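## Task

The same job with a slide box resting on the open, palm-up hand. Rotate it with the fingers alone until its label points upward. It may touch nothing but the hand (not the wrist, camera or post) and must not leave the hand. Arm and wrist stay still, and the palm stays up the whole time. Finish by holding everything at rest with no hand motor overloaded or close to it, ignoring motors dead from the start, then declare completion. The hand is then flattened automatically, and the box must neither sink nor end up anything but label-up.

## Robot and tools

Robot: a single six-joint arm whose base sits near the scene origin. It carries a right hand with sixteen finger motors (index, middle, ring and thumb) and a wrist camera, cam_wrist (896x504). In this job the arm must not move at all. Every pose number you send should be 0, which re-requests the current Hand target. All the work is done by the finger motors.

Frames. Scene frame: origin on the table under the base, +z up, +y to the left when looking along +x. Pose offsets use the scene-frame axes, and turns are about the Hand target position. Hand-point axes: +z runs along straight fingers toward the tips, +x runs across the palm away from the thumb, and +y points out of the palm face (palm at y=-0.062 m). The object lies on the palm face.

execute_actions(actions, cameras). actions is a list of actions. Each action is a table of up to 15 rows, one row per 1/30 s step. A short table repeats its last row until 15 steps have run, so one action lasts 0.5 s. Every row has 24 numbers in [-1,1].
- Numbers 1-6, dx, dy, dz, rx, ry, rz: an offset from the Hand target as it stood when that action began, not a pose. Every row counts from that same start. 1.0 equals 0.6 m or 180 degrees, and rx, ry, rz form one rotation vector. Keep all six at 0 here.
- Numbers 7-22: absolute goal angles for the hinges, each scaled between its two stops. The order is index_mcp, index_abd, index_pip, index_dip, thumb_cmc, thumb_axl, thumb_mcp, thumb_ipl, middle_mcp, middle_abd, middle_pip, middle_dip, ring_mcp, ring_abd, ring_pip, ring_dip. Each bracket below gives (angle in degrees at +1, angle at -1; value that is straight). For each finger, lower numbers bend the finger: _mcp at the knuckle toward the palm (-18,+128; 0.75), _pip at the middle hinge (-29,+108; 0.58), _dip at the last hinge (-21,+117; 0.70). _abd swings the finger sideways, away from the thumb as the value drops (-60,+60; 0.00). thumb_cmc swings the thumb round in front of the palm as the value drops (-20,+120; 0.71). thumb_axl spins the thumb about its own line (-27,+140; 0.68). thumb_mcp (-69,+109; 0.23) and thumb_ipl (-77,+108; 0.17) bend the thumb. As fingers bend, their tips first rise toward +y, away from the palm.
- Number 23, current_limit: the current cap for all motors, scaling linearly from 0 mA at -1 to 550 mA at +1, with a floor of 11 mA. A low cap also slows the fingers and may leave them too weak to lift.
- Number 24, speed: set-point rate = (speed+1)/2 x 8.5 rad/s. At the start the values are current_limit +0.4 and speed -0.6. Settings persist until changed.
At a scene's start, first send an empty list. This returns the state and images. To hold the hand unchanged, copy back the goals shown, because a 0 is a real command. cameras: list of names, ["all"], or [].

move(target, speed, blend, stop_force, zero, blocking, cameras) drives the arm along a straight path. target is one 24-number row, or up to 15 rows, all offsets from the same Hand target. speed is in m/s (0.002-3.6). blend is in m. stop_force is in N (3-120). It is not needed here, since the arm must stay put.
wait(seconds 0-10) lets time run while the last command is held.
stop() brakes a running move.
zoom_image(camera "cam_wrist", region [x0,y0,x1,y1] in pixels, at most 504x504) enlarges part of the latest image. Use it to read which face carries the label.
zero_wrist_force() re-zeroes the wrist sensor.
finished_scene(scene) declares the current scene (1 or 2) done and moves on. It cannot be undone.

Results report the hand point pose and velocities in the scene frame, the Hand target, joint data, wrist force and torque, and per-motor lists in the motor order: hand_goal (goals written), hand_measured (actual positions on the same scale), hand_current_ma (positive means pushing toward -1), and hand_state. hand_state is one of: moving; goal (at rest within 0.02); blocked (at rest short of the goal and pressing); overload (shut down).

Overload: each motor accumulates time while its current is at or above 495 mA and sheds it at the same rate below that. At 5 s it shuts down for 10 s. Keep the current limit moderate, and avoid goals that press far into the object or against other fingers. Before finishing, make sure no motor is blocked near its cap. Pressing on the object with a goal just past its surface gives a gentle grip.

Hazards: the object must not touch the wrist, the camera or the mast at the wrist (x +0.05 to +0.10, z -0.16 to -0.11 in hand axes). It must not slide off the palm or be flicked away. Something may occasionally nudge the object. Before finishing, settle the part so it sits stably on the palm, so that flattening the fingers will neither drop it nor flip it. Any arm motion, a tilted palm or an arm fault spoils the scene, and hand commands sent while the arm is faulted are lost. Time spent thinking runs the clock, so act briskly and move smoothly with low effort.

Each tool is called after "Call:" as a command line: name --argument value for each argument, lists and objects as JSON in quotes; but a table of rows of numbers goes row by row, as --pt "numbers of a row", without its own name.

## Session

Scene 1 done. Start scene 2.

Call:
execute_actions --actions '[]'

Scene clock: 0.00 s.
end_effector_position=(+0.6176, +0.0726, +0.4941) hand_goal=(+0.754, +0.000, +0.576, +0.696, -0.104, +0.540, +0.162, +0.106, +0.754, +0.000, +0.576, +0.696, +0.754, +0.000, +0.576, +0.696) hand_measured=(+0.762, +0.000, +0.576, +0.696, -0.092, +0.542, +0.164, +0.108, +0.774, +0.000, +0.584, +0.698, +0.760, +0.000, +0.576, +0.696) hand_current_ma=(+13, +0, +1, +0, +22, +4, +3, +4, +48, +0, +12, +3, +12, +0, +1, +0) hand_state=(goal, goal, goal, goal, goal, goal, goal, goal, blocked, goal, goal, goal, goal, goal, goal, goal) hand_current_limit=0.40 hand_speed=-0.60 end_effector_quat_wxyz=(+0.499, +0.468, +0.527, +0.505)
Joint positions: [-0.183 -1.158 2.184 -4.168 -1.349 -0.045]
Joint velocities: within noise
Joint torques (N m): no reading
Wrist force (N): no reading
Wrist torque (N m): no reading
Wrist force, peak (N): no reading
Hand target: +0.6176, +0.0726, +0.4941; +0.499, +0.468, +0.527, +0.505
camera_calibration:
cam_wrist: T_world_to_cam=[[0.0125038, -0.744035, 0.668023, -0.256989], [-0.676926, -0.498004, -0.541999, 0.677843], [0.735944, -0.445426, -0.509884, -0.0411047], [0, 0, 0, 1]] pos_world=[0.492314, 0.12805, 0.518106]

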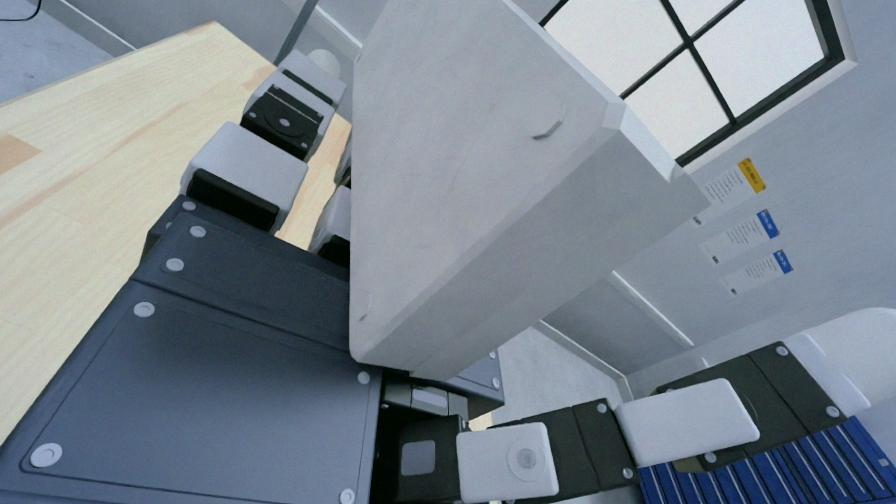

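Call:
zoom_image --camera "cam_wrist" --region '[330, 0, 730, 400]'

Scaled by 1.260.

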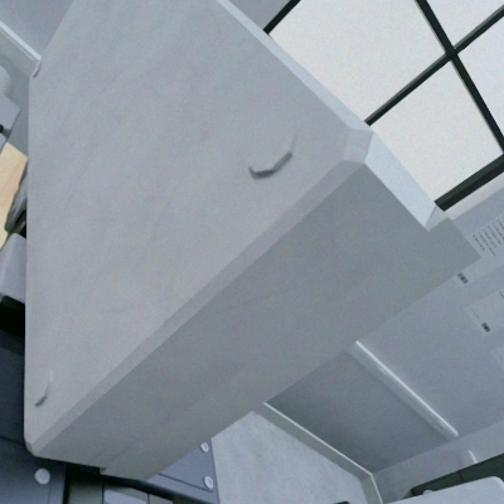

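Call:
execute_actions --actions '[[[0,0,0,0,0,0,0.754,0.25,0.576,0.696,-0.104,0.54,0.162,0.106,0.754,0.0,0.576,0.696,0.45,0.0,0.576,0.696,0.4,-0.92]],[[0,0,0,0,0,0,0.754,0.25,0.576,0.696,-0.104,0.54,0.162,0.106,0.754,0.0,0.576,0.696,0.45,0.0,0.576,0.696,0.4,-0.92]]]' --cameras '["cam_wrist"]'

Scene clock: 19.17 s.
end_effector_position=(+0.6176, +0.0726, +0.4941) hand_goal=(+0.754, +0.250, +0.576, +0.696, -0.104, +0.540, +0.162, +0.106, +0.754, +0.000, +0.576, +0.696, +0.450, +0.000, +0.576, +0.696) hand_measured=(+0.762, +0.246, +0.576, +0.696, -0.092, +0.542, +0.164, +0.108, +0.774, +0.000, +0.584, +0.698, +0.470, +0.000, +0.576, +0.696) hand_current_ma=(+13, -4, +1, +0, +22, +4, +3, +4, +48, +0, +12, +3, +48, +0, +1, +0) hand_state=(goal, goal, goal, goal, goal, goal, goal, goal, blocked, goal, goal, goal, blocked, goal, goal, goal) hand_current_limit=0.40 hand_speed=-0.92 end_effector_quat_wxyz=(+0.499, +0.468, +0.527, +0.505)
Joint positions: [-0.183 -1.158 2.184 -4.168 -1.349 -0.045]
Joint torques (N m): [8.15 -30.99 -6.38 -4.26 -0.34 -1.95]
Wrist force (N): [-0.1 0.0 0.0]
Wrist torque (N m): [-0.01 0.02 0.00]
Wrist force, peak (N): [0.0 -0.6 -0.1]
Hand target: +0.6176, +0.0726, +0.4941; +0.499, +0.468, +0.527, +0.505
Off the commanded pose: 0.000 m, 0 deg.
camera_calibration:
cam_wrist: T_world_to_cam=[[0.0125038, -0.744035, 0.668023, -0.256989], [-0.676926, -0.498004, -0.541999, 0.677843], [0.735944, -0.445426, -0.509884, -0.0411047], [0, 0, 0, 1]] pos_world=[0.492314, 0.12805, 0.518106]

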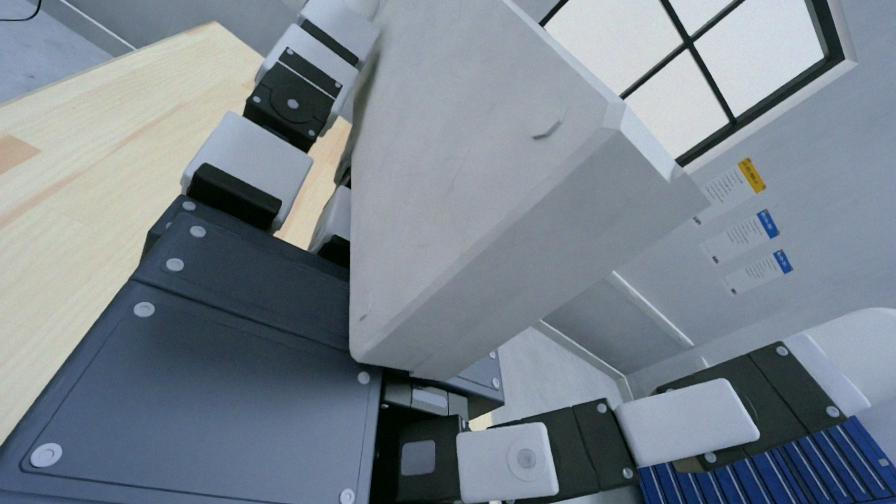

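Call:
zoom_image --camera "cam_wrist" --region '[200, 0, 450, 250]'

Scaled by 2.016.

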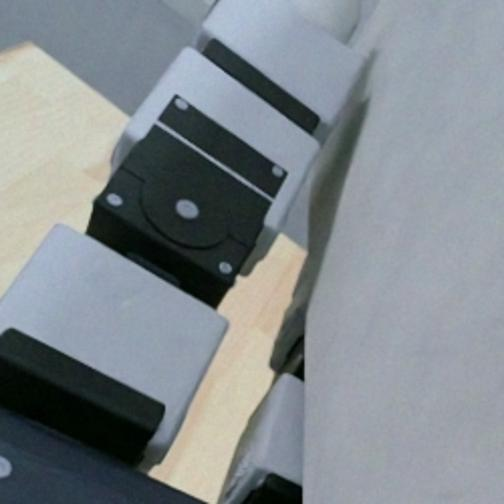

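Call:
execute_actions --actions '[[[0,0,0,0,0,0,0.754,0.4,0.576,0.696,-0.104,0.54,0.162,0.106,0.754,0.0,0.576,0.696,0.55,0.0,0.576,0.696,0.4,-0.94]],[[0,0,0,0,0,0,0.754,0.4,0.576,0.696,-0.104,0.54,0.162,0.106,0.754,0.0,0.576,0.696,0.55,0.0,0.576,0.696,0.4,-0.94]]]' --cameras '["cam_wrist"]'

Call:
execute_actions --actions '[[[0,0,0,0,0,0,0.754,0.4,0.576,0.696,-0.104,0.54,0.162,0.106,0.754,0.08,0.576,0.696,0.55,0.08,0.576,0.696,0.4,-0.95]]]' --cameras '["cam_wrist"]'

Scene clock: 26.00 s.
end_effector_position=(+0.6176, +0.0726, +0.4941) hand_goal=(+0.754, +0.400, +0.576, +0.696, -0.104, +0.540, +0.162, +0.106, +0.754, +0.000, +0.576, +0.696, +0.550, +0.000, +0.576, +0.696) hand_measured=(+0.762, +0.396, +0.576, +0.696, -0.092, +0.542, +0.164, +0.108, +0.774, +0.000, +0.584, +0.698, +0.556, +0.000, +0.576, +0.696) hand_current_ma=(+13, -4, +1, +0, +22, +4, +3, +4, +48, +0, +12, +3, +12, +0, +1, +0) hand_state=(goal, goal, goal, goal, goal, goal, goal, goal, blocked, goal, goal, goal, goal, goal, goal, goal) hand_current_limit=0.40 hand_speed=-0.94 end_effector_quat_wxyz=(+0.499, +0.468, +0.527, +0.505)
Joint positions: [-0.183 -1.158 2.184 -4.168 -1.349 -0.045]
Joint torques (N m): [7.82 -31.08 -6.68 -4.12 -0.42 -2.37]
Wrist force (N): [-0.1 -0.2 0.0]
Wrist torque (N m): [-0.02 0.02 0.00]
Wrist force, peak (N): [-0.1 -0.6 0.1]
Hand target: +0.6176, +0.0726, +0.4941; +0.499, +0.468, +0.527, +0.505
Off the commanded pose: 0.000 m, 0 deg.
camera_calibration:
cam_wrist: T_world_to_cam=[[0.0125038, -0.744035, 0.668023, -0.256989], [-0.676926, -0.498004, -0.541999, 0.677843], [0.735944, -0.445426, -0.509884, -0.0411047], [0, 0, 0, 1]] pos_world=[0.492314, 0.12805, 0.518106]

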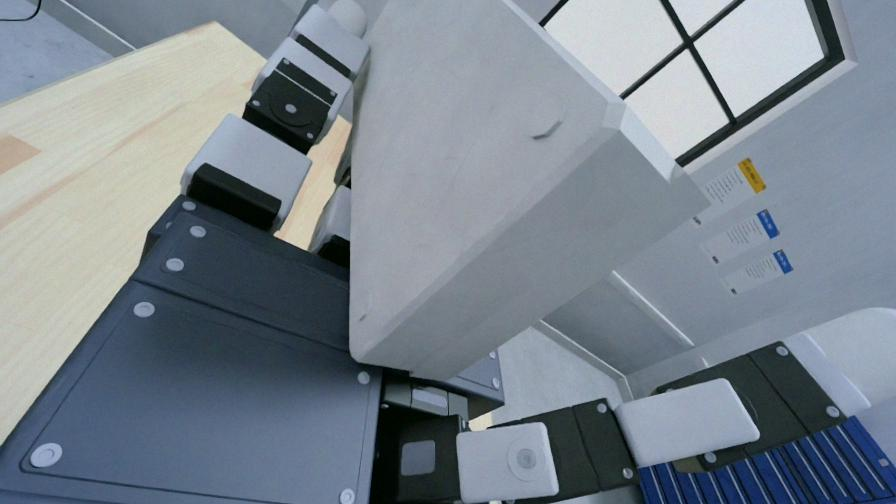

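Scene clock: 26.70 s.
end_effector_position=(+0.6176, +0.0726, +0.4941) hand_goal=(+0.754, +0.400, +0.576, +0.696, -0.104, +0.540, +0.162, +0.106, +0.754, +0.080, +0.576, +0.696, +0.550, +0.080, +0.576, +0.696) hand_measured=(+0.762, +0.396, +0.576, +0.696, -0.092, +0.542, +0.164, +0.108, +0.774, +0.072, +0.584, +0.698, +0.556, +0.076, +0.576, +0.696) hand_current_ma=(+13, -4, +1, +0, +22, +4, +3, +4, +48, -12, +12, +3, +12, -4, +1, +0) hand_state=(goal, goal, goal, goal, goal, goal, goal, goal, blocked, goal, goal, goal, goal, goal, goal, goal) hand_current_limit=0.40 hand_speed=-0.95 end_effector_quat_wxyz=(+0.499, +0.468, +0.527, +0.505)
Joint positions: [-0.183 -1.158 2.184 -4.168 -1.349 -0.045]
Joint torques (N m): [7.73 -31.51 -6.39 -4.19 -0.42 -2.35]
Wrist force (N): [-0.4 -0.2 0.1]
Wrist torque (N m): [-0.04 0.04 -0.03]
Wrist force, peak (N): [-0.4 -0.2 0.1]
Hand target: +0.6176, +0.0726, +0.4941; +0.499, +0.468, +0.527, +0.505
Off the commanded pose: 0.000 m, 0 deg.
camera_calibration:
cam_wrist: T_world_to_cam=[[0.0125038, -0.744035, 0.668023, -0.256989], [-0.676926, -0.498004, -0.541999, 0.677843], [0.735944, -0.445426, -0.509884, -0.0411047], [0, 0, 0, 1]] pos_world=[0.492314, 0.12805, 0.518106]

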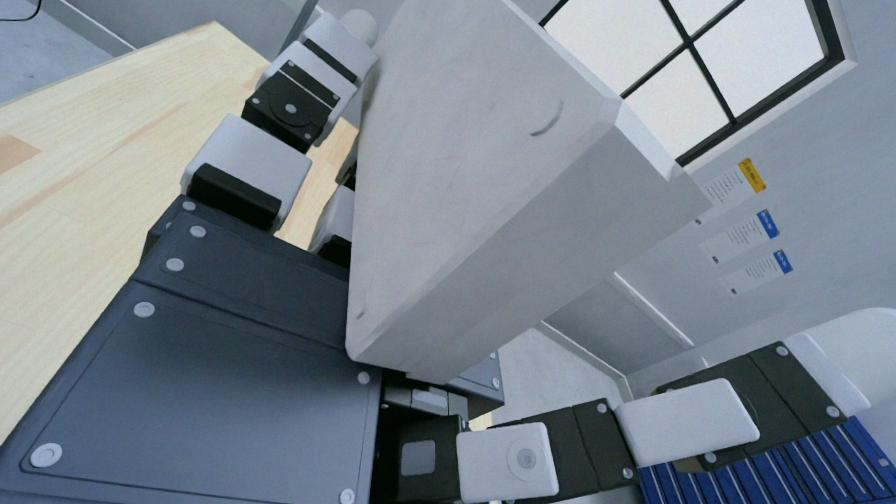

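Call:
execute_actions --actions '[[[0,0,0,0,0,0,0.754,0.48,0.576,0.696,-0.104,0.54,0.162,0.106,0.754,0.16,0.576,0.696,0.55,0.16,0.576,0.696,0.4,-0.95]]]' --cameras '["cam_wrist"]'

Call:
execute_actions --actions '[[[0,0,0,0,0,0,0.754,0.55,0.576,0.696,-0.104,0.54,0.162,0.106,0.754,0.24,0.576,0.696,0.55,0.24,0.576,0.696,0.4,-0.95]]]' --cameras '["cam_wrist"]'

Scene clock: 28.07 s.
end_effector_position=(+0.6176, +0.0726, +0.4941) hand_goal=(+0.754, +0.480, +0.576, +0.696, -0.104, +0.540, +0.162, +0.106, +0.754, +0.160, +0.576, +0.696, +0.550, +0.160, +0.576, +0.696) hand_measured=(+0.762, +0.476, +0.576, +0.696, -0.092, +0.542, +0.164, +0.108, +0.774, +0.152, +0.584, +0.698, +0.556, +0.156, +0.576, +0.696) hand_current_ma=(+13, -4, +1, +0, +22, +4, +3, +4, +48, -13, +12, +3, +12, -3, +1, +0) hand_state=(goal, goal, goal, goal, goal, goal, goal, goal, blocked, goal, goal, goal, goal, goal, goal, goal) hand_current_limit=0.40 hand_speed=-0.95 end_effector_quat_wxyz=(+0.499, +0.468, +0.527, +0.505)
Joint positions: [-0.183 -1.158 2.184 -4.168 -1.349 -0.045]
Joint torques (N m): [7.76 -30.88 -6.82 -4.15 -0.38 -2.34]
Wrist force (N): [0.2 0.1 0.0]
Wrist torque (N m): [0.01 -0.03 0.05]
Wrist force, peak (N): [-0.2 -0.3 0.2]
Hand target: +0.6176, +0.0726, +0.4941; +0.499, +0.468, +0.527, +0.505
Off the commanded pose: 0.000 m, 0 deg.
camera_calibration:
cam_wrist: T_world_to_cam=[[0.0125038, -0.744035, 0.668023, -0.256989], [-0.676926, -0.498004, -0.541999, 0.677843], [0.735944, -0.445426, -0.509884, -0.0411047], [0, 0, 0, 1]] pos_world=[0.492314, 0.12805, 0.518106]

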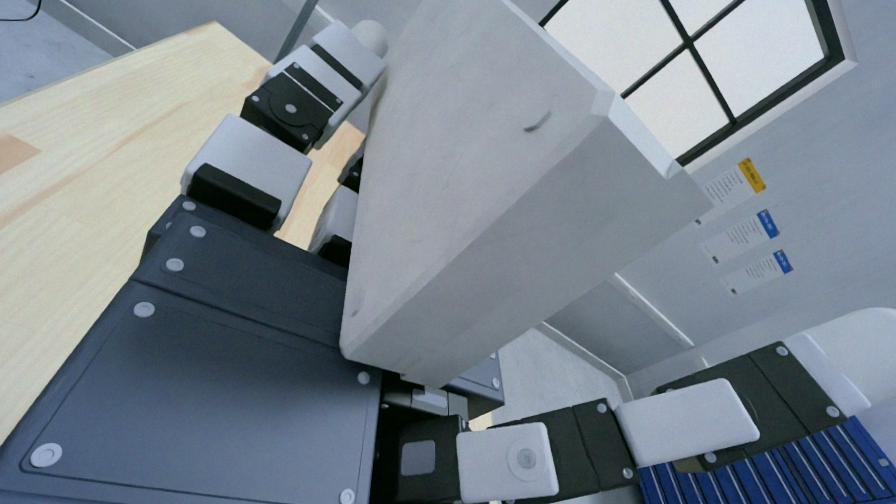

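Scene clock: 28.77 s.
end_effector_position=(+0.6176, +0.0726, +0.4941) hand_goal=(+0.754, +0.550, +0.576, +0.696, -0.104, +0.540, +0.162, +0.106, +0.754, +0.240, +0.576, +0.696, +0.550, +0.240, +0.576, +0.696) hand_measured=(+0.762, +0.546, +0.576, +0.696, -0.092, +0.542, +0.164, +0.108, +0.774, +0.232, +0.584, +0.698, +0.556, +0.238, +0.576, +0.696) hand_current_ma=(+13, -4, +1, +0, +22, +4, +3, +4, +48, -13, +12, +3, +12, -3, +1, +0) hand_state=(goal, goal, goal, goal, goal, goal, goal, goal, blocked, goal, goal, goal, goal, goal, goal, goal) hand_current_limit=0.40 hand_speed=-0.95 end_effector_quat_wxyz=(+0.499, +0.468, +0.527, +0.505)
Joint positions: [-0.183 -1.158 2.184 -4.168 -1.349 -0.045]
Joint torques (N m): [7.5 -31.04 -6.52 -4.09 -0.31 -2.32]
Wrist force (N): [-0.1 -0.1 0.2]
Wrist torque (N m): [-0.04 0.00 0.03]
Wrist force, peak (N): [-0.3 -0.1 0.0]
Hand target: +0.6176, +0.0726, +0.4941; +0.499, +0.468, +0.527, +0.505
Off the commanded pose: 0.000 m, 0 deg.
camera_calibration:
cam_wrist: T_world_to_cam=[[0.0125038, -0.744035, 0.668023, -0.256989], [-0.676926, -0.498004, -0.541999, 0.677843], [0.735944, -0.445426, -0.509884, -0.0411047], [0, 0, 0, 1]] pos_world=[0.492314, 0.12805, 0.518106]

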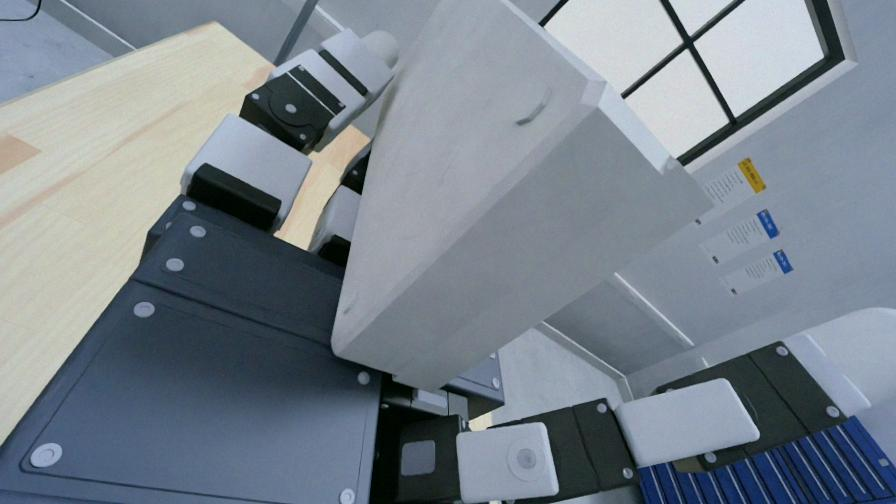

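Call:
execute_actions --actions '[[[0,0,0,0,0,0,0.754,0.62,0.576,0.696,-0.104,0.54,0.162,0.106,0.754,0.31,0.576,0.696,0.55,0.31,0.576,0.696,0.4,-0.95]]]' --cameras '["cam_wrist"]'

Call:
execute_actions --actions '[[[0,0,0,0,0,0,0.754,0.69,0.576,0.696,-0.104,0.54,0.162,0.106,0.754,0.38,0.576,0.696,0.55,0.38,0.576,0.696,0.4,-0.95]]]' --cameras '["cam_wrist"]'

Scene clock: 30.53 s.
end_effector_position=(+0.6176, +0.0726, +0.4941) hand_goal=(+0.754, +0.620, +0.576, +0.696, -0.104, +0.540, +0.162, +0.106, +0.754, +0.310, +0.576, +0.696, +0.550, +0.310, +0.576, +0.696) hand_measured=(+0.762, +0.616, +0.576, +0.696, -0.092, +0.542, +0.164, +0.108, +0.774, +0.300, +0.584, +0.698, +0.556, +0.308, +0.576, +0.696) hand_current_ma=(+13, -4, +1, +0, +22, +4, +3, +4, +48, -13, +12, +3, +12, -3, +1, +0) hand_state=(goal, goal, goal, goal, goal, goal, goal, goal, blocked, goal, goal, goal, goal, goal, goal, goal) hand_current_limit=0.40 hand_speed=-0.95 end_effector_quat_wxyz=(+0.499, +0.468, +0.527, +0.505)
Joint positions: [-0.183 -1.158 2.184 -4.168 -1.349 -0.045]
Joint torques (N m): [7.67 -31.18 -6.65 -4.17 -0.43 -2.25]
Wrist force (N): [-0.1 -0.1 0.0]
Wrist torque (N m): [-0.02 0.02 0.02]
Wrist force, peak (N): [-0.1 -0.5 -0.1]
Hand target: +0.6176, +0.0726, +0.4941; +0.499, +0.468, +0.527, +0.505
Off the commanded pose: 0.000 m, 0 deg.
camera_calibration:
cam_wrist: T_world_to_cam=[[0.0125038, -0.744035, 0.668023, -0.256989], [-0.676926, -0.498004, -0.541999, 0.677843], [0.735944, -0.445426, -0.509884, -0.0411047], [0, 0, 0, 1]] pos_world=[0.492314, 0.12805, 0.518106]

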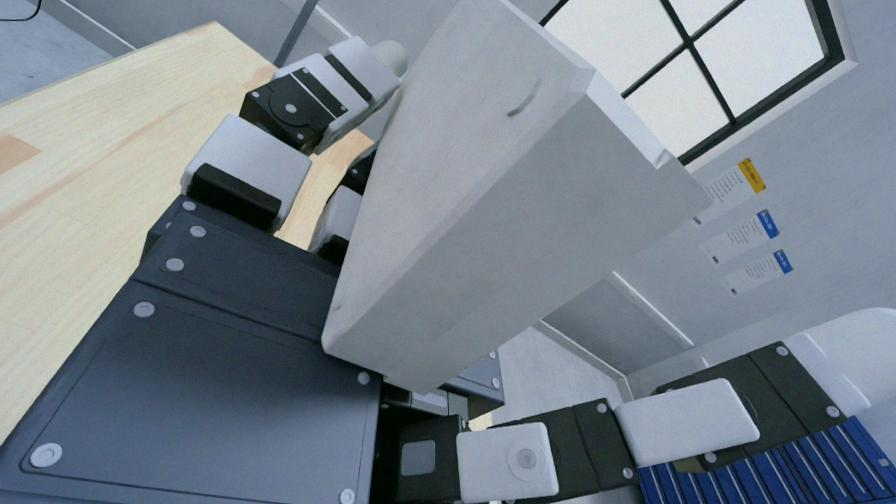

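Scene clock: 31.23 s.
end_effector_position=(+0.6176, +0.0726, +0.4941) hand_goal=(+0.754, +0.690, +0.576, +0.696, -0.104, +0.540, +0.162, +0.106, +0.754, +0.380, +0.576, +0.696, +0.550, +0.380, +0.576, +0.696) hand_measured=(+0.762, +0.686, +0.576, +0.696, -0.092, +0.542, +0.164, +0.108, +0.774, +0.370, +0.584, +0.698, +0.556, +0.378, +0.576, +0.696) hand_current_ma=(+13, -4, +1, +0, +22, +4, +3, +4, +48, -13, +12, +3, +12, -3, +1, +0) hand_state=(goal, goal, goal, goal, goal, goal, goal, goal, blocked, goal, goal, goal, goal, goal, goal, goal) hand_current_limit=0.40 hand_speed=-0.95 end_effector_quat_wxyz=(+0.499, +0.468, +0.527, +0.505)
Joint positions: [-0.183 -1.158 2.184 -4.168 -1.349 -0.045]
Joint torques (N m): [7.58 -30.56 -6.38 -4.17 -0.4 -2.33]
Wrist force (N): [-0.1 -0.1 0.0]
Wrist torque (N m): [-0.03 0.02 0.03]
Wrist force, peak (N): [0.0 -0.3 0.2]
Hand target: +0.6176, +0.0726, +0.4941; +0.499, +0.468, +0.527, +0.505
Off the commanded pose: 0.000 m, 0 deg.
camera_calibration:
cam_wrist: T_world_to_cam=[[0.0125038, -0.744035, 0.668023, -0.256989], [-0.676926, -0.498004, -0.541999, 0.677843], [0.735944, -0.445426, -0.509884, -0.0411047], [0, 0, 0, 1]] pos_world=[0.492314, 0.12805, 0.518106]

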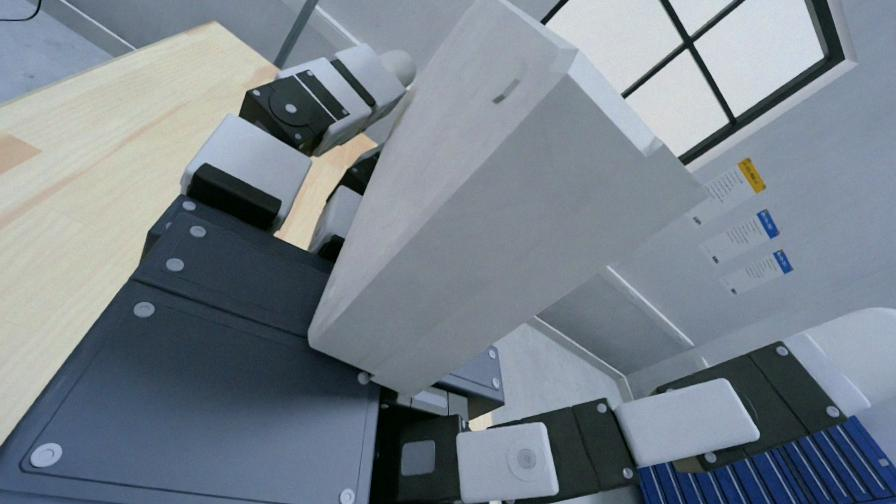

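Call:
execute_actions --actions '[[[0,0,0,0,0,0,0.754,0.80,0.576,0.696,-0.104,0.54,0.162,0.106,0.754,0.46,0.576,0.696,0.55,0.46,0.576,0.696,0.4,-0.95]]]' --cameras '["cam_wrist"]'

Call:
execute_actions --actions '[[[0,0,0,0,0,0,0.754,0.90,0.576,0.696,-0.104,0.54,0.162,0.106,0.754,0.54,0.576,0.696,0.55,0.54,0.576,0.696,0.4,-0.95]]]' --cameras '["cam_wrist"]'

Scene clock: 35.13 s.
end_effector_position=(+0.6176, +0.0726, +0.4941) hand_goal=(+0.754, +0.800, +0.576, +0.696, -0.104, +0.540, +0.162, +0.106, +0.754, +0.460, +0.576, +0.696, +0.550, +0.460, +0.576, +0.696) hand_measured=(+0.762, +0.796, +0.576, +0.696, -0.092, +0.542, +0.164, +0.108, +0.774, +0.452, +0.584, +0.698, +0.556, +0.458, +0.576, +0.696) hand_current_ma=(+13, -4, +1, +0, +22, +4, +3, +4, +48, -11, +12, +3, +12, -3, +1, +0) hand_state=(goal, goal, goal, goal, goal, goal, goal, goal, blocked, goal, goal, goal, goal, goal, goal, goal) hand_current_limit=0.40 hand_speed=-0.95 end_effector_quat_wxyz=(+0.499, +0.468, +0.527, +0.505)
Joint positions: [-0.183 -1.158 2.184 -4.168 -1.349 -0.045]
Joint torques (N m): [7.6 -30.9 -6.65 -4.19 -0.35 -2.29]
Wrist force (N): [0.1 0.0 0.1]
Wrist torque (N m): [-0.02 -0.02 0.06]
Wrist force, peak (N): [0.1 -0.5 0.0]
Hand target: +0.6176, +0.0726, +0.4941; +0.499, +0.468, +0.527, +0.505
Off the commanded pose: 0.000 m, 0 deg.
camera_calibration:
cam_wrist: T_world_to_cam=[[0.0125038, -0.744035, 0.668023, -0.256989], [-0.676926, -0.498004, -0.541999, 0.677843], [0.735944, -0.445426, -0.509884, -0.0411047], [0, 0, 0, 1]] pos_world=[0.492314, 0.12805, 0.518106]

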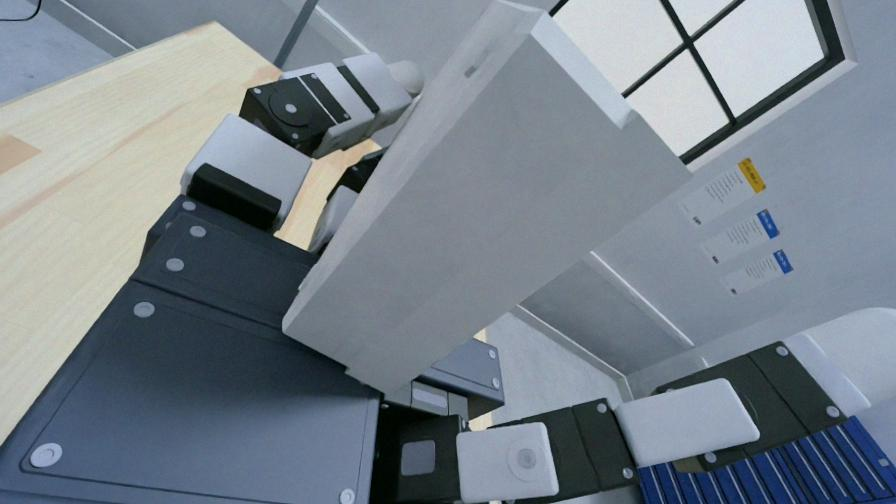

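Scene clock: 35.87 s.
end_effector_position=(+0.6176, +0.0726, +0.4941) hand_goal=(+0.754, +0.900, +0.576, +0.696, -0.104, +0.540, +0.162, +0.106, +0.754, +0.540, +0.576, +0.696, +0.550, +0.540, +0.576, +0.696) hand_measured=(+0.762, +0.896, +0.576, +0.696, -0.092, +0.542, +0.164, +0.108, +0.774, +0.536, +0.584, +0.698, +0.556, +0.534, +0.576, +0.696) hand_current_ma=(+13, -3, +1, +0, +22, +4, +3, +4, +48, -6, +12, +3, +12, -7, +1, +0) hand_state=(goal, goal, goal, goal, goal, goal, goal, goal, blocked, goal, goal, goal, goal, goal, goal, goal) hand_current_limit=0.40 hand_speed=-0.95 end_effector_quat_wxyz=(+0.499, +0.468, +0.527, +0.505)
Joint positions: [-0.183 -1.158 2.184 -4.168 -1.349 -0.045]
Joint torques (N m): [7.73 -30.43 -6.27 -4.17 -0.37 -2.29]
Wrist force (N): [0.0 -0.1 -0.1]
Wrist torque (N m): [-0.03 0.00 0.06]
Wrist force, peak (N): [0.2 -0.3 0.1]
Hand target: +0.6176, +0.0726, +0.4941; +0.499, +0.468, +0.527, +0.505
Off the commanded pose: 0.000 m, 0 deg.
camera_calibration:
cam_wrist: T_world_to_cam=[[0.0125038, -0.744035, 0.668023, -0.256989], [-0.676926, -0.498004, -0.541999, 0.677843], [0.735944, -0.445426, -0.509884, -0.0411047], [0, 0, 0, 1]] pos_world=[0.492314, 0.12805, 0.518106]

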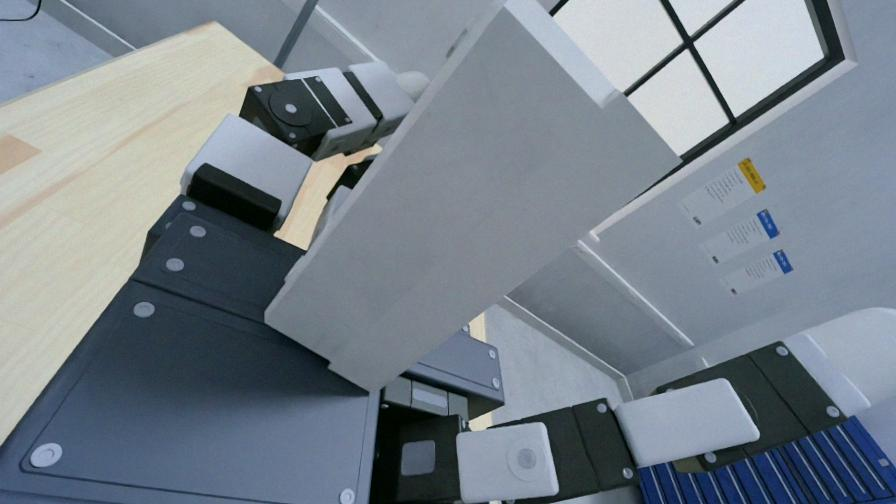

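Call:
execute_actions --actions '[[[0,0,0,0,0,0,0.754,0.90,0.576,0.696,-0.104,0.54,0.162,0.106,0.754,0.54,0.576,0.696,0.55,0.54,0.576,0.696,0.4,-0.95]]]' --cameras '["cam_wrist"]'

Scene clock: 39.50 s.
end_effector_position=(+0.6176, +0.0726, +0.4941) hand_goal=(+0.754, +0.900, +0.576, +0.696, -0.104, +0.540, +0.162, +0.106, +0.754, +0.540, +0.576, +0.696, +0.550, +0.540, +0.576, +0.696) hand_measured=(+0.762, +0.896, +0.576, +0.696, -0.092, +0.542, +0.164, +0.108, +0.774, +0.536, +0.584, +0.698, +0.556, +0.534, +0.576, +0.696) hand_current_ma=(+13, -3, +1, +0, +22, +4, +3, +4, +48, -6, +12, +3, +12, -7, +1, +0) hand_state=(goal, goal, goal, goal, goal, goal, goal, goal, blocked, goal, goal, goal, goal, goal, goal, goal) hand_current_limit=0.40 hand_speed=-0.95 end_effector_quat_wxyz=(+0.499, +0.468, +0.527, +0.505)
Joint positions: [-0.183 -1.158 2.184 -4.168 -1.349 -0.045]
Joint torques (N m): [7.37 -30.52 -6.41 -4.24 -0.35 -2.18]
Wrist force (N): [-0.1 -0.1 0.2]
Wrist torque (N m): [-0.05 0.01 0.05]
Wrist force, peak (N): [-0.2 -0.3 0.3]
Hand target: +0.6176, +0.0726, +0.4941; +0.499, +0.468, +0.527, +0.505
Off the commanded pose: 0.000 m, 0 deg.
camera_calibration:
cam_wrist: T_world_to_cam=[[0.0125038, -0.744035, 0.668023, -0.256989], [-0.676926, -0.498004, -0.541999, 0.677843], [0.735944, -0.445426, -0.509884, -0.0411047], [0, 0, 0, 1]] pos_world=[0.492314, 0.12805, 0.518106]

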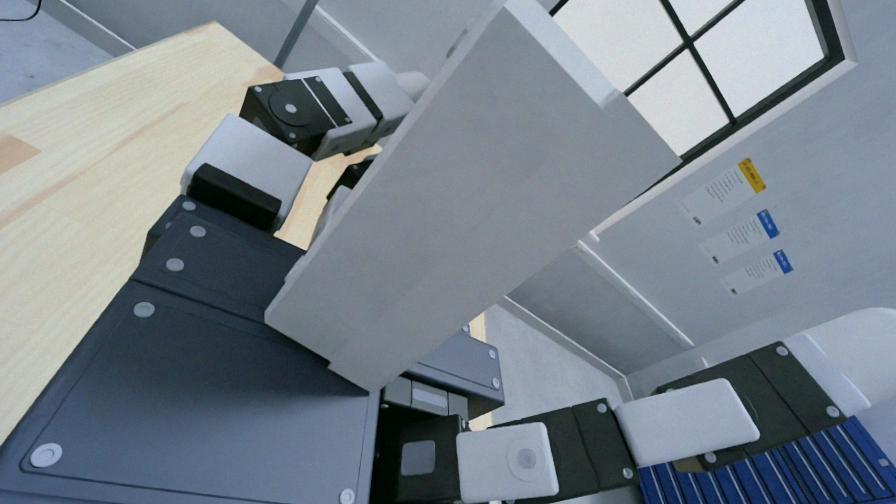

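Call:
execute_actions --actions '[[[0,0,0,0,0,0,0.754,0.90,0.576,0.696,-0.104,0.54,0.162,0.106,0.754,0.54,0.576,0.696,0.55,0.0,0.576,0.696,0.4,-0.93]],[[0,0,0,0,0,0,0.754,0.90,0.576,0.696,-0.104,0.68,-0.2,0.0,0.754,0.54,0.576,0.696,0.30,0.0,0.576,0.696,0.4,-0.93]],[[0,0,0,0,0,0,0.754,0.90,0.576,0.696,-0.104,0.68,-0.28,0.0,0.754,0.54,0.576,0.696,0.07,0.0,0.576,0.696,0.4,-0.93]]]' --cameras '["cam_wrist"]'

Scene clock: 50.23 s.
end_effector_position=(+0.6176, +0.0726, +0.4941) hand_goal=(+0.754, +0.900, +0.576, +0.696, -0.104, +0.680, -0.280, +0.000, +0.754, +0.540, +0.576, +0.696, +0.070, +0.000, +0.576, +0.696) hand_measured=(+0.762, +0.896, +0.576, +0.696, -0.094, +0.680, -0.280, +0.002, +0.774, +0.536, +0.584, +0.698, +0.086, +0.002, +0.576, +0.696) hand_current_ma=(+13, -3, +1, +0, +19, +0, -1, +2, +48, -6, +12, +3, +36, +3, +1, +0) hand_state=(goal, goal, goal, goal, goal, goal, goal, goal, blocked, goal, goal, goal, goal, goal, goal, goal) hand_current_limit=0.40 hand_speed=-0.93 end_effector_quat_wxyz=(+0.499, +0.468, +0.527, +0.505)
Joint positions: [-0.183 -1.158 2.184 -4.168 -1.349 -0.045]
Joint torques (N m): [7.59 -29.48 -6.47 -4.17 -0.45 -2.13]
Wrist force (N): [-0.1 0.1 -0.1]
Wrist torque (N m): [0.01 0.02 0.04]
Wrist force, peak (N): [0.2 -0.3 0.3]
Hand target: +0.6176, +0.0726, +0.4941; +0.499, +0.468, +0.527, +0.505
Off the commanded pose: 0.000 m, 0 deg.
camera_calibration:
cam_wrist: T_world_to_cam=[[0.0125038, -0.744035, 0.668023, -0.256989], [-0.676926, -0.498004, -0.541999, 0.677843], [0.735944, -0.445426, -0.509884, -0.0411047], [0, 0, 0, 1]] pos_world=[0.492314, 0.12805, 0.518106]

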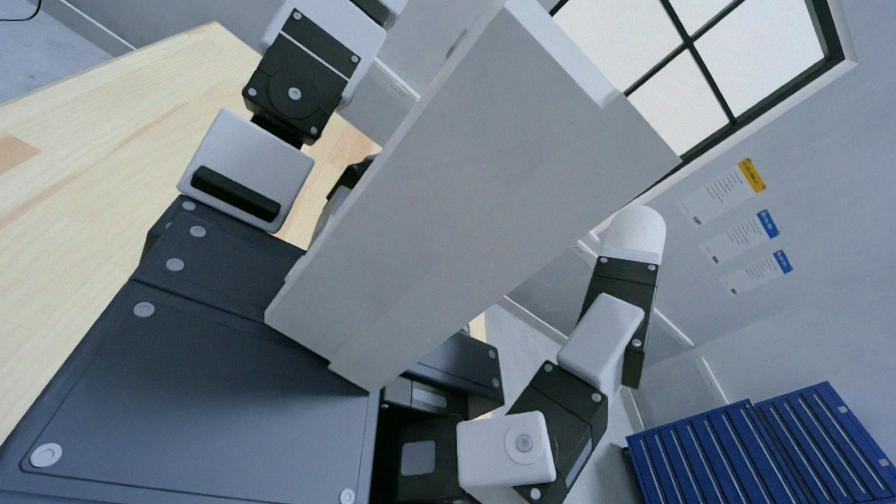

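Call:
execute_actions --actions '[[[0,0,0,0,0,0,0.754,0.90,0.576,0.696,-0.25,0.68,-0.28,0.0,0.754,0.54,0.576,0.696,0.07,0.2,0.576,0.696,0.4,-0.93]],[[0,0,0,0,0,0,0.754,0.90,0.576,0.696,-0.40,0.68,-0.28,0.0,0.754,0.54,0.576,0.696,0.07,0.33,0.576,0.696,0.4,-0.95]],[[0,0,0,0,0,0,0.754,0.90,0.576,0.696,-0.46,0.68,-0.28,0.0,0.754,0.54,0.576,0.696,0.07,0.33,0.576,0.696,0.4,-0.97]]]' --cameras '["cam_wrist"]'

Scene clock: 53.80 s.
end_effector_position=(+0.6176, +0.0726, +0.4941) hand_goal=(+0.754, +0.900, +0.576, +0.696, -0.460, +0.680, -0.280, +0.000, +0.754, +0.540, +0.576, +0.696, +0.070, +0.330, +0.576, +0.696) hand_measured=(+0.762, +0.896, +0.576, +0.696, -0.456, +0.680, -0.282, +0.002, +0.774, +0.536, +0.584, +0.698, +0.086, +0.328, +0.576, +0.696) hand_current_ma=(+13, -3, +1, +0, +7, +0, -1, +2, +48, -6, +12, +3, +35, -2, +1, +0) hand_state=(goal, goal, goal, goal, goal, goal, goal, goal, blocked, goal, goal, goal, goal, goal, goal, goal) hand_current_limit=0.40 hand_speed=-0.97 end_effector_quat_wxyz=(+0.499, +0.468, +0.527, +0.505)
Joint positions: [-0.183 -1.158 2.184 -4.168 -1.349 -0.045]
Joint torques (N m): [7.54 -29.73 -6.82 -4.1 -0.49 -2.19]
Wrist force (N): [0.0 0.0 0.0]
Wrist torque (N m): [-0.02 0.01 0.03]
Wrist force, peak (N): [-0.1 0.1 0.4]
Hand target: +0.6176, +0.0726, +0.4941; +0.499, +0.468, +0.527, +0.505
Off the commanded pose: 0.000 m, 0 deg.
camera_calibration:
cam_wrist: T_world_to_cam=[[0.0125038, -0.744035, 0.668023, -0.256989], [-0.676926, -0.498004, -0.541999, 0.677843], [0.735944, -0.445426, -0.509884, -0.0411047], [0, 0, 0, 1]] pos_world=[0.492314, 0.12805, 0.518106]

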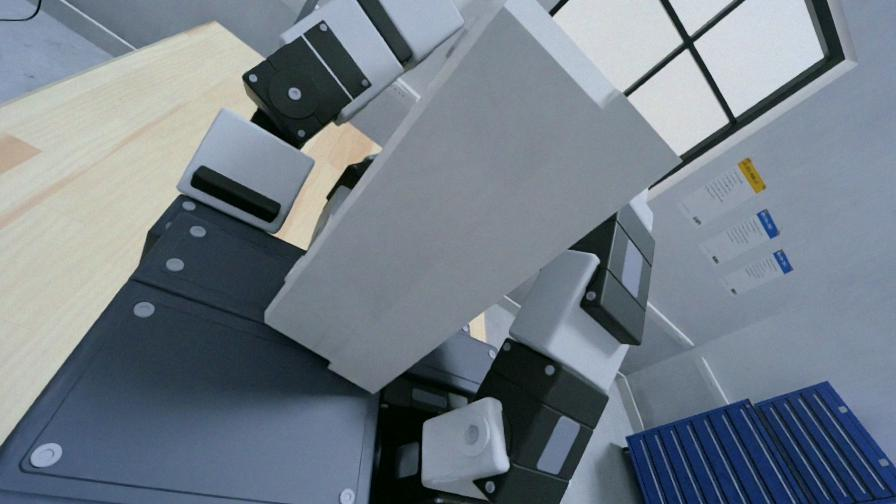

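Call:
execute_actions --actions '[[[0,0,0,0,0,0,0.754,0.90,0.576,0.696,-0.52,0.68,-0.28,0.0,0.754,0.54,0.576,0.696,0.07,0.33,0.576,0.696,0.4,-0.975]],[[0,0,0,0,0,0,0.754,0.90,0.576,0.696,-0.56,0.68,-0.28,0.0,0.754,0.54,0.576,0.696,0.07,0.33,0.576,0.696,0.4,-0.975]]]' --cameras '["cam_wrist"]'

Call:
execute_actions --actions '[[[0,0,0,0,0,0,0.754,0.90,0.576,0.696,-0.60,0.68,-0.28,0.0,0.754,0.54,0.576,0.696,0.07,0.33,0.576,0.696,0.4,-0.975]]]' --cameras '["cam_wrist"]'

Scene clock: 55.60 s.
end_effector_position=(+0.6176, +0.0726, +0.4941) hand_goal=(+0.754, +0.900, +0.576, +0.696, -0.560, +0.680, -0.280, +0.000, +0.754, +0.540, +0.576, +0.696, +0.070, +0.330, +0.576, +0.696) hand_measured=(+0.762, +0.896, +0.576, +0.696, -0.558, +0.680, -0.282, +0.002, +0.774, +0.536, +0.584, +0.698, +0.086, +0.328, +0.576, +0.696) hand_current_ma=(+13, -3, +1, +0, +4, +0, -1, +2, +48, -6, +12, +3, +35, -2, +1, +0) hand_state=(goal, goal, goal, goal, goal, goal, goal, goal, blocked, goal, goal, goal, goal, goal, goal, goal) hand_current_limit=0.40 hand_speed=-0.97 end_effector_quat_wxyz=(+0.499, +0.468, +0.527, +0.505)
Joint positions: [-0.183 -1.158 2.184 -4.168 -1.349 -0.045]
Joint torques (N m): [7.4 -29.41 -6.81 -4.01 -0.45 -2.2]
Wrist force (N): [-0.1 0.0 0.1]
Wrist torque (N m): [-0.03 0.01 0.02]
Wrist force, peak (N): [-0.3 -0.2 0.2]
Hand target: +0.6176, +0.0726, +0.4941; +0.499, +0.468, +0.527, +0.505
Off the commanded pose: 0.000 m, 0 deg.
camera_calibration:
cam_wrist: T_world_to_cam=[[0.0125038, -0.744035, 0.668023, -0.256989], [-0.676926, -0.498004, -0.541999, 0.677843], [0.735944, -0.445426, -0.509884, -0.0411047], [0, 0, 0, 1]] pos_world=[0.492314, 0.12805, 0.518106]

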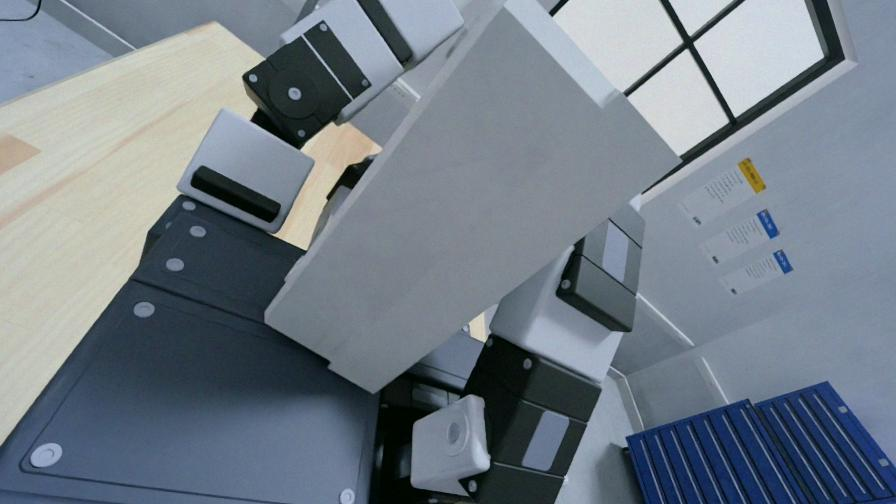

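Scene clock: 56.30 s.
end_effector_position=(+0.6176, +0.0726, +0.4941) hand_goal=(+0.754, +0.900, +0.576, +0.696, -0.600, +0.680, -0.280, +0.000, +0.754, +0.540, +0.576, +0.696, +0.070, +0.330, +0.576, +0.696) hand_measured=(+0.762, +0.896, +0.576, +0.696, -0.598, +0.680, -0.282, +0.002, +0.774, +0.536, +0.584, +0.698, +0.086, +0.328, +0.576, +0.696) hand_current_ma=(+13, -3, +1, +0, +3, +0, -1, +2, +48, -6, +12, +3, +35, -2, +1, +0) hand_state=(goal, goal, goal, goal, goal, goal, goal, goal, blocked, goal, goal, goal, goal, goal, goal, goal) hand_current_limit=0.40 hand_speed=-0.97 end_effector_quat_wxyz=(+0.499, +0.468, +0.527, +0.505)
Joint positions: [-0.183 -1.158 2.184 -4.168 -1.349 -0.045]
Joint torques (N m): [7.19 -29.1 -6.77 -3.95 -0.47 -2.21]
Wrist force (N): [0.0 -0.2 0.0]
Wrist torque (N m): [-0.04 0.00 0.01]
Wrist force, peak (N): [0.0 -0.4 -0.1]
Hand target: +0.6176, +0.0726, +0.4941; +0.499, +0.468, +0.527, +0.505
Off the commanded pose: 0.000 m, 0 deg.
camera_calibration:
cam_wrist: T_world_to_cam=[[0.0125038, -0.744035, 0.668023, -0.256989], [-0.676926, -0.498004, -0.541999, 0.677843], [0.735944, -0.445426, -0.509884, -0.0411047], [0, 0, 0, 1]] pos_world=[0.492314, 0.12805, 0.518106]

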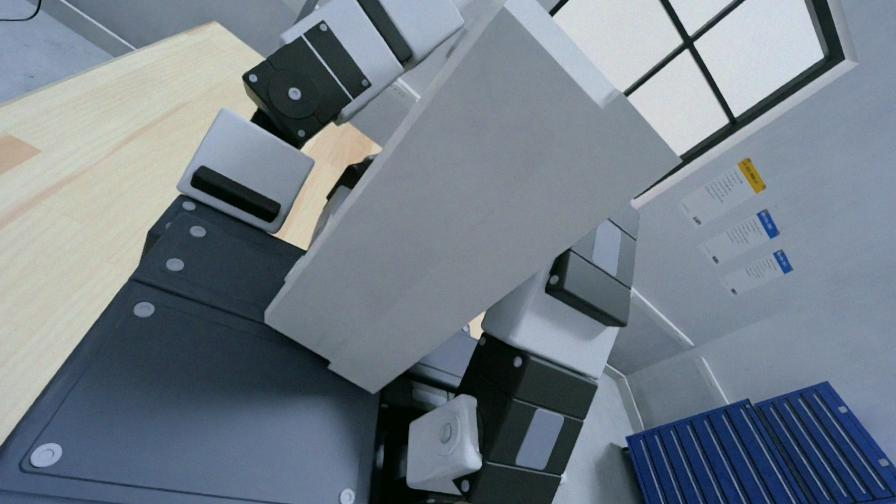

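Call:
execute_actions --actions '[[[0,0,0,0,0,0,0.754,0.90,0.576,0.696,-0.64,0.68,-0.28,0.0,0.754,0.54,0.576,0.696,0.07,0.33,0.576,0.696,0.4,-0.975]]]' --cameras '["cam_wrist"]'

Call:
execute_actions --actions '[[[0,0,0,0,0,0,0.754,0.90,0.576,0.696,-0.68,0.68,-0.28,0.0,0.754,0.54,0.576,0.696,0.07,0.33,0.576,0.696,0.4,-0.975]]]' --cameras '["cam_wrist"]'

Scene clock: 57.73 s.
end_effector_position=(+0.6176, +0.0726, +0.4941) hand_goal=(+0.754, +0.900, +0.576, +0.696, -0.640, +0.680, -0.280, +0.000, +0.754, +0.540, +0.576, +0.696, +0.070, +0.330, +0.576, +0.696) hand_measured=(+0.762, +0.896, +0.576, +0.696, -0.636, +0.680, -0.282, +0.002, +0.774, +0.536, +0.584, +0.698, +0.086, +0.328, +0.576, +0.696) hand_current_ma=(+13, -3, +1, +0, +7, +0, -1, +2, +48, -5, +12, +3, +35, -2, +1, +0) hand_state=(goal, goal, goal, goal, goal, goal, goal, goal, blocked, goal, goal, goal, goal, goal, goal, goal) hand_current_limit=0.40 hand_speed=-0.97 end_effector_quat_wxyz=(+0.499, +0.468, +0.527, +0.505)
Joint positions: [-0.183 -1.158 2.184 -4.168 -1.349 -0.045]
Joint torques (N m): [6.99 -29.3 -6.38 -3.98 -0.52 -2.23]
Wrist force (N): [-0.2 -0.1 0.1]
Wrist torque (N m): [-0.03 0.03 0.01]
Wrist force, peak (N): [0.0 -0.4 0.0]
Hand target: +0.6176, +0.0726, +0.4941; +0.499, +0.468, +0.527, +0.505
Off the commanded pose: 0.000 m, 0 deg.
camera_calibration:
cam_wrist: T_world_to_cam=[[0.0125038, -0.744035, 0.668023, -0.256989], [-0.676926, -0.498004, -0.541999, 0.677843], [0.735944, -0.445426, -0.509884, -0.0411047], [0, 0, 0, 1]] pos_world=[0.492314, 0.12805, 0.518106]

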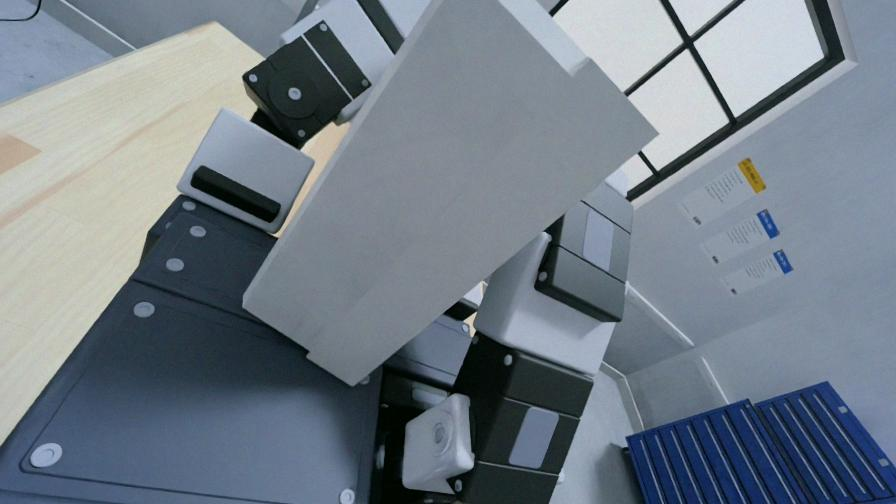

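Scene clock: 58.43 s.
end_effector_position=(+0.6176, +0.0726, +0.4941) hand_goal=(+0.754, +0.900, +0.576, +0.696, -0.680, +0.680, -0.280, +0.000, +0.754, +0.540, +0.576, +0.696, +0.070, +0.330, +0.576, +0.696) hand_measured=(+0.762, +0.896, +0.576, +0.696, -0.678, +0.680, -0.282, +0.002, +0.774, +0.536, +0.584, +0.698, +0.086, +0.328, +0.576, +0.696) hand_current_ma=(+13, -3, +1, +0, +3, +0, -1, +2, +48, -4, +12, +3, +35, -2, +1, +0) hand_state=(goal, goal, goal, goal, goal, goal, goal, goal, blocked, goal, goal, goal, goal, goal, goal, goal) hand_current_limit=0.40 hand_speed=-0.97 end_effector_quat_wxyz=(+0.499, +0.468, +0.527, +0.505)
Joint positions: [-0.183 -1.158 2.184 -4.168 -1.349 -0.045]
Joint torques (N m): [7.33 -29.69 -6.65 -3.92 -0.41 -2]
Wrist force (N): [-0.1 0.0 -0.3]
Wrist torque (N m): [0.00 0.02 0.00]
Wrist force, peak (N): [0.2 -0.4 0.0]
Hand target: +0.6176, +0.0726, +0.4941; +0.499, +0.468, +0.527, +0.505
Off the commanded pose: 0.000 m, 0 deg.
camera_calibration:
cam_wrist: T_world_to_cam=[[0.0125038, -0.744035, 0.668023, -0.256989], [-0.676926, -0.498004, -0.541999, 0.677843], [0.735944, -0.445426, -0.509884, -0.0411047], [0, 0, 0, 1]] pos_world=[0.492314, 0.12805, 0.518106]

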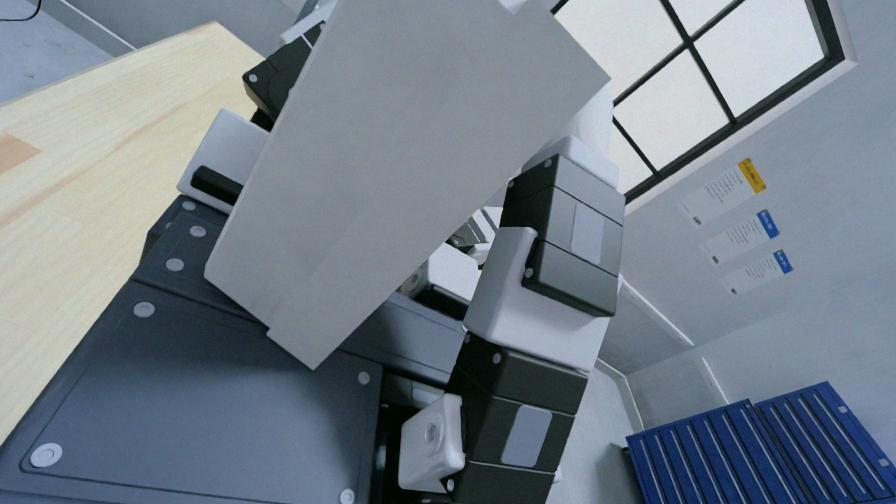

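Call:
zoom_image --camera "cam_wrist" --region '[280, 160, 532, 412]'

Scaled by 2.000.

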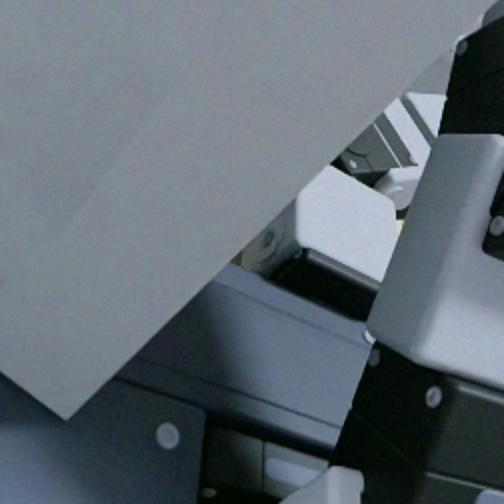

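Call:
execute_actions --actions '[[[0,0,0,0,0,0,0.754,0.90,0.576,0.696,-0.66,0.68,-0.28,0.0,0.754,0.54,0.576,0.696,0.07,0.17,0.576,0.696,0.4,-0.96]],[[0,0,0,0,0,0,0.754,0.90,0.576,0.696,-0.66,0.68,-0.28,0.0,0.754,0.54,0.52,0.696,0.07,0.17,0.576,0.696,0.4,-0.975]]]' --cameras '["cam_wrist"]'

Scene clock: 71.57 s.
end_effector_position=(+0.6176, +0.0726, +0.4941) hand_goal=(+0.754, +0.900, +0.576, +0.696, -0.660, +0.680, -0.280, +0.000, +0.754, +0.540, +0.520, +0.696, +0.070, +0.170, +0.576, +0.696) hand_measured=(+0.762, +0.896, +0.576, +0.696, -0.664, +0.680, -0.282, +0.002, +0.774, +0.536, +0.546, +0.698, +0.086, +0.174, +0.576, +0.696) hand_current_ma=(+13, -3, +1, +0, -6, +0, -1, +2, +48, -4, +63, +4, +35, +4, +1, +0) hand_state=(goal, goal, goal, goal, goal, goal, goal, goal, blocked, goal, blocked, goal, goal, goal, goal, goal) hand_current_limit=0.40 hand_speed=-0.97 end_effector_quat_wxyz=(+0.499, +0.468, +0.527, +0.505)
Joint positions: [-0.183 -1.158 2.184 -4.168 -1.349 -0.045]
Joint torques (N m): [7.5 -28.62 -7.1 -3.37 -0.67 -2.08]
Wrist force (N): [0.0 -0.3 0.1]
Wrist torque (N m): [-0.06 0.00 0.01]
Wrist force, peak (N): [-0.2 -0.4 0.1]
Hand target: +0.6176, +0.0726, +0.4941; +0.499, +0.468, +0.527, +0.505
Off the commanded pose: 0.000 m, 0 deg.
camera_calibration:
cam_wrist: T_world_to_cam=[[0.0125038, -0.744035, 0.668023, -0.256989], [-0.676926, -0.498004, -0.541999, 0.677843], [0.735944, -0.445426, -0.509884, -0.0411047], [0, 0, 0, 1]] pos_world=[0.492314, 0.12805, 0.518106]

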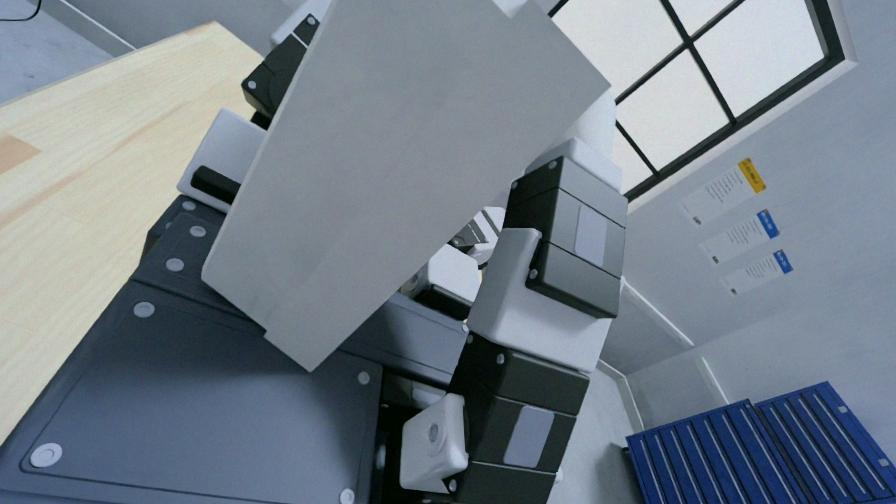

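Call:
execute_actions --actions '[[[0,0,0,0,0,0,0.754,0.90,0.576,0.696,-0.71,0.68,-0.28,0.0,0.754,0.54,0.52,0.696,0.07,0.17,0.576,0.696,0.4,-0.975]]]' --cameras '["cam_wrist"]'

Scene clock: 72.73 s.
end_effector_position=(+0.6176, +0.0726, +0.4941) hand_goal=(+0.754, +0.900, +0.576, +0.696, -0.710, +0.680, -0.280, +0.000, +0.754, +0.540, +0.520, +0.696, +0.070, +0.170, +0.576, +0.696) hand_measured=(+0.762, +0.896, +0.576, +0.696, -0.708, +0.680, -0.282, +0.002, +0.774, +0.536, +0.546, +0.698, +0.086, +0.174, +0.576, +0.696) hand_current_ma=(+13, -3, +1, +0, +1, +0, -1, +2, +48, -4, +63, +4, +35, +4, +1, +0) hand_state=(goal, goal, goal, goal, goal, goal, goal, goal, blocked, goal, blocked, goal, goal, goal, goal, goal) hand_current_limit=0.40 hand_speed=-0.97 end_effector_quat_wxyz=(+0.499, +0.468, +0.527, +0.505)
Joint positions: [-0.183 -1.158 2.184 -4.168 -1.349 -0.045]
Joint torques (N m): [6.96 -28.98 -6.54 -3.36 -0.68 -2.03]
Wrist force (N): [-0.2 -0.4 -0.1]
Wrist torque (N m): [-0.05 0.03 -0.01]
Wrist force, peak (N): [-0.3 -0.3 -0.2]
Hand target: +0.6176, +0.0726, +0.4941; +0.499, +0.468, +0.527, +0.505
Off the commanded pose: 0.000 m, 0 deg.
camera_calibration:
cam_wrist: T_world_to_cam=[[0.0125038, -0.744035, 0.668023, -0.256989], [-0.676926, -0.498004, -0.541999, 0.677843], [0.735944, -0.445426, -0.509884, -0.0411047], [0, 0, 0, 1]] pos_world=[0.492314, 0.12805, 0.518106]

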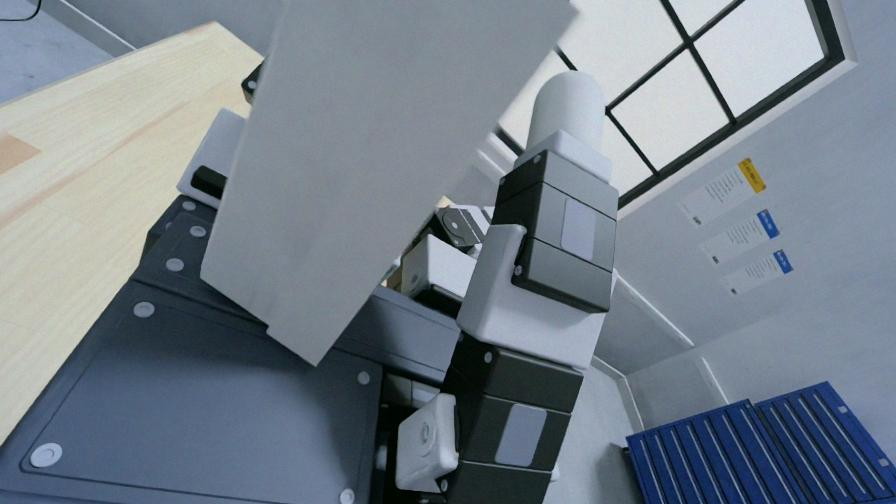

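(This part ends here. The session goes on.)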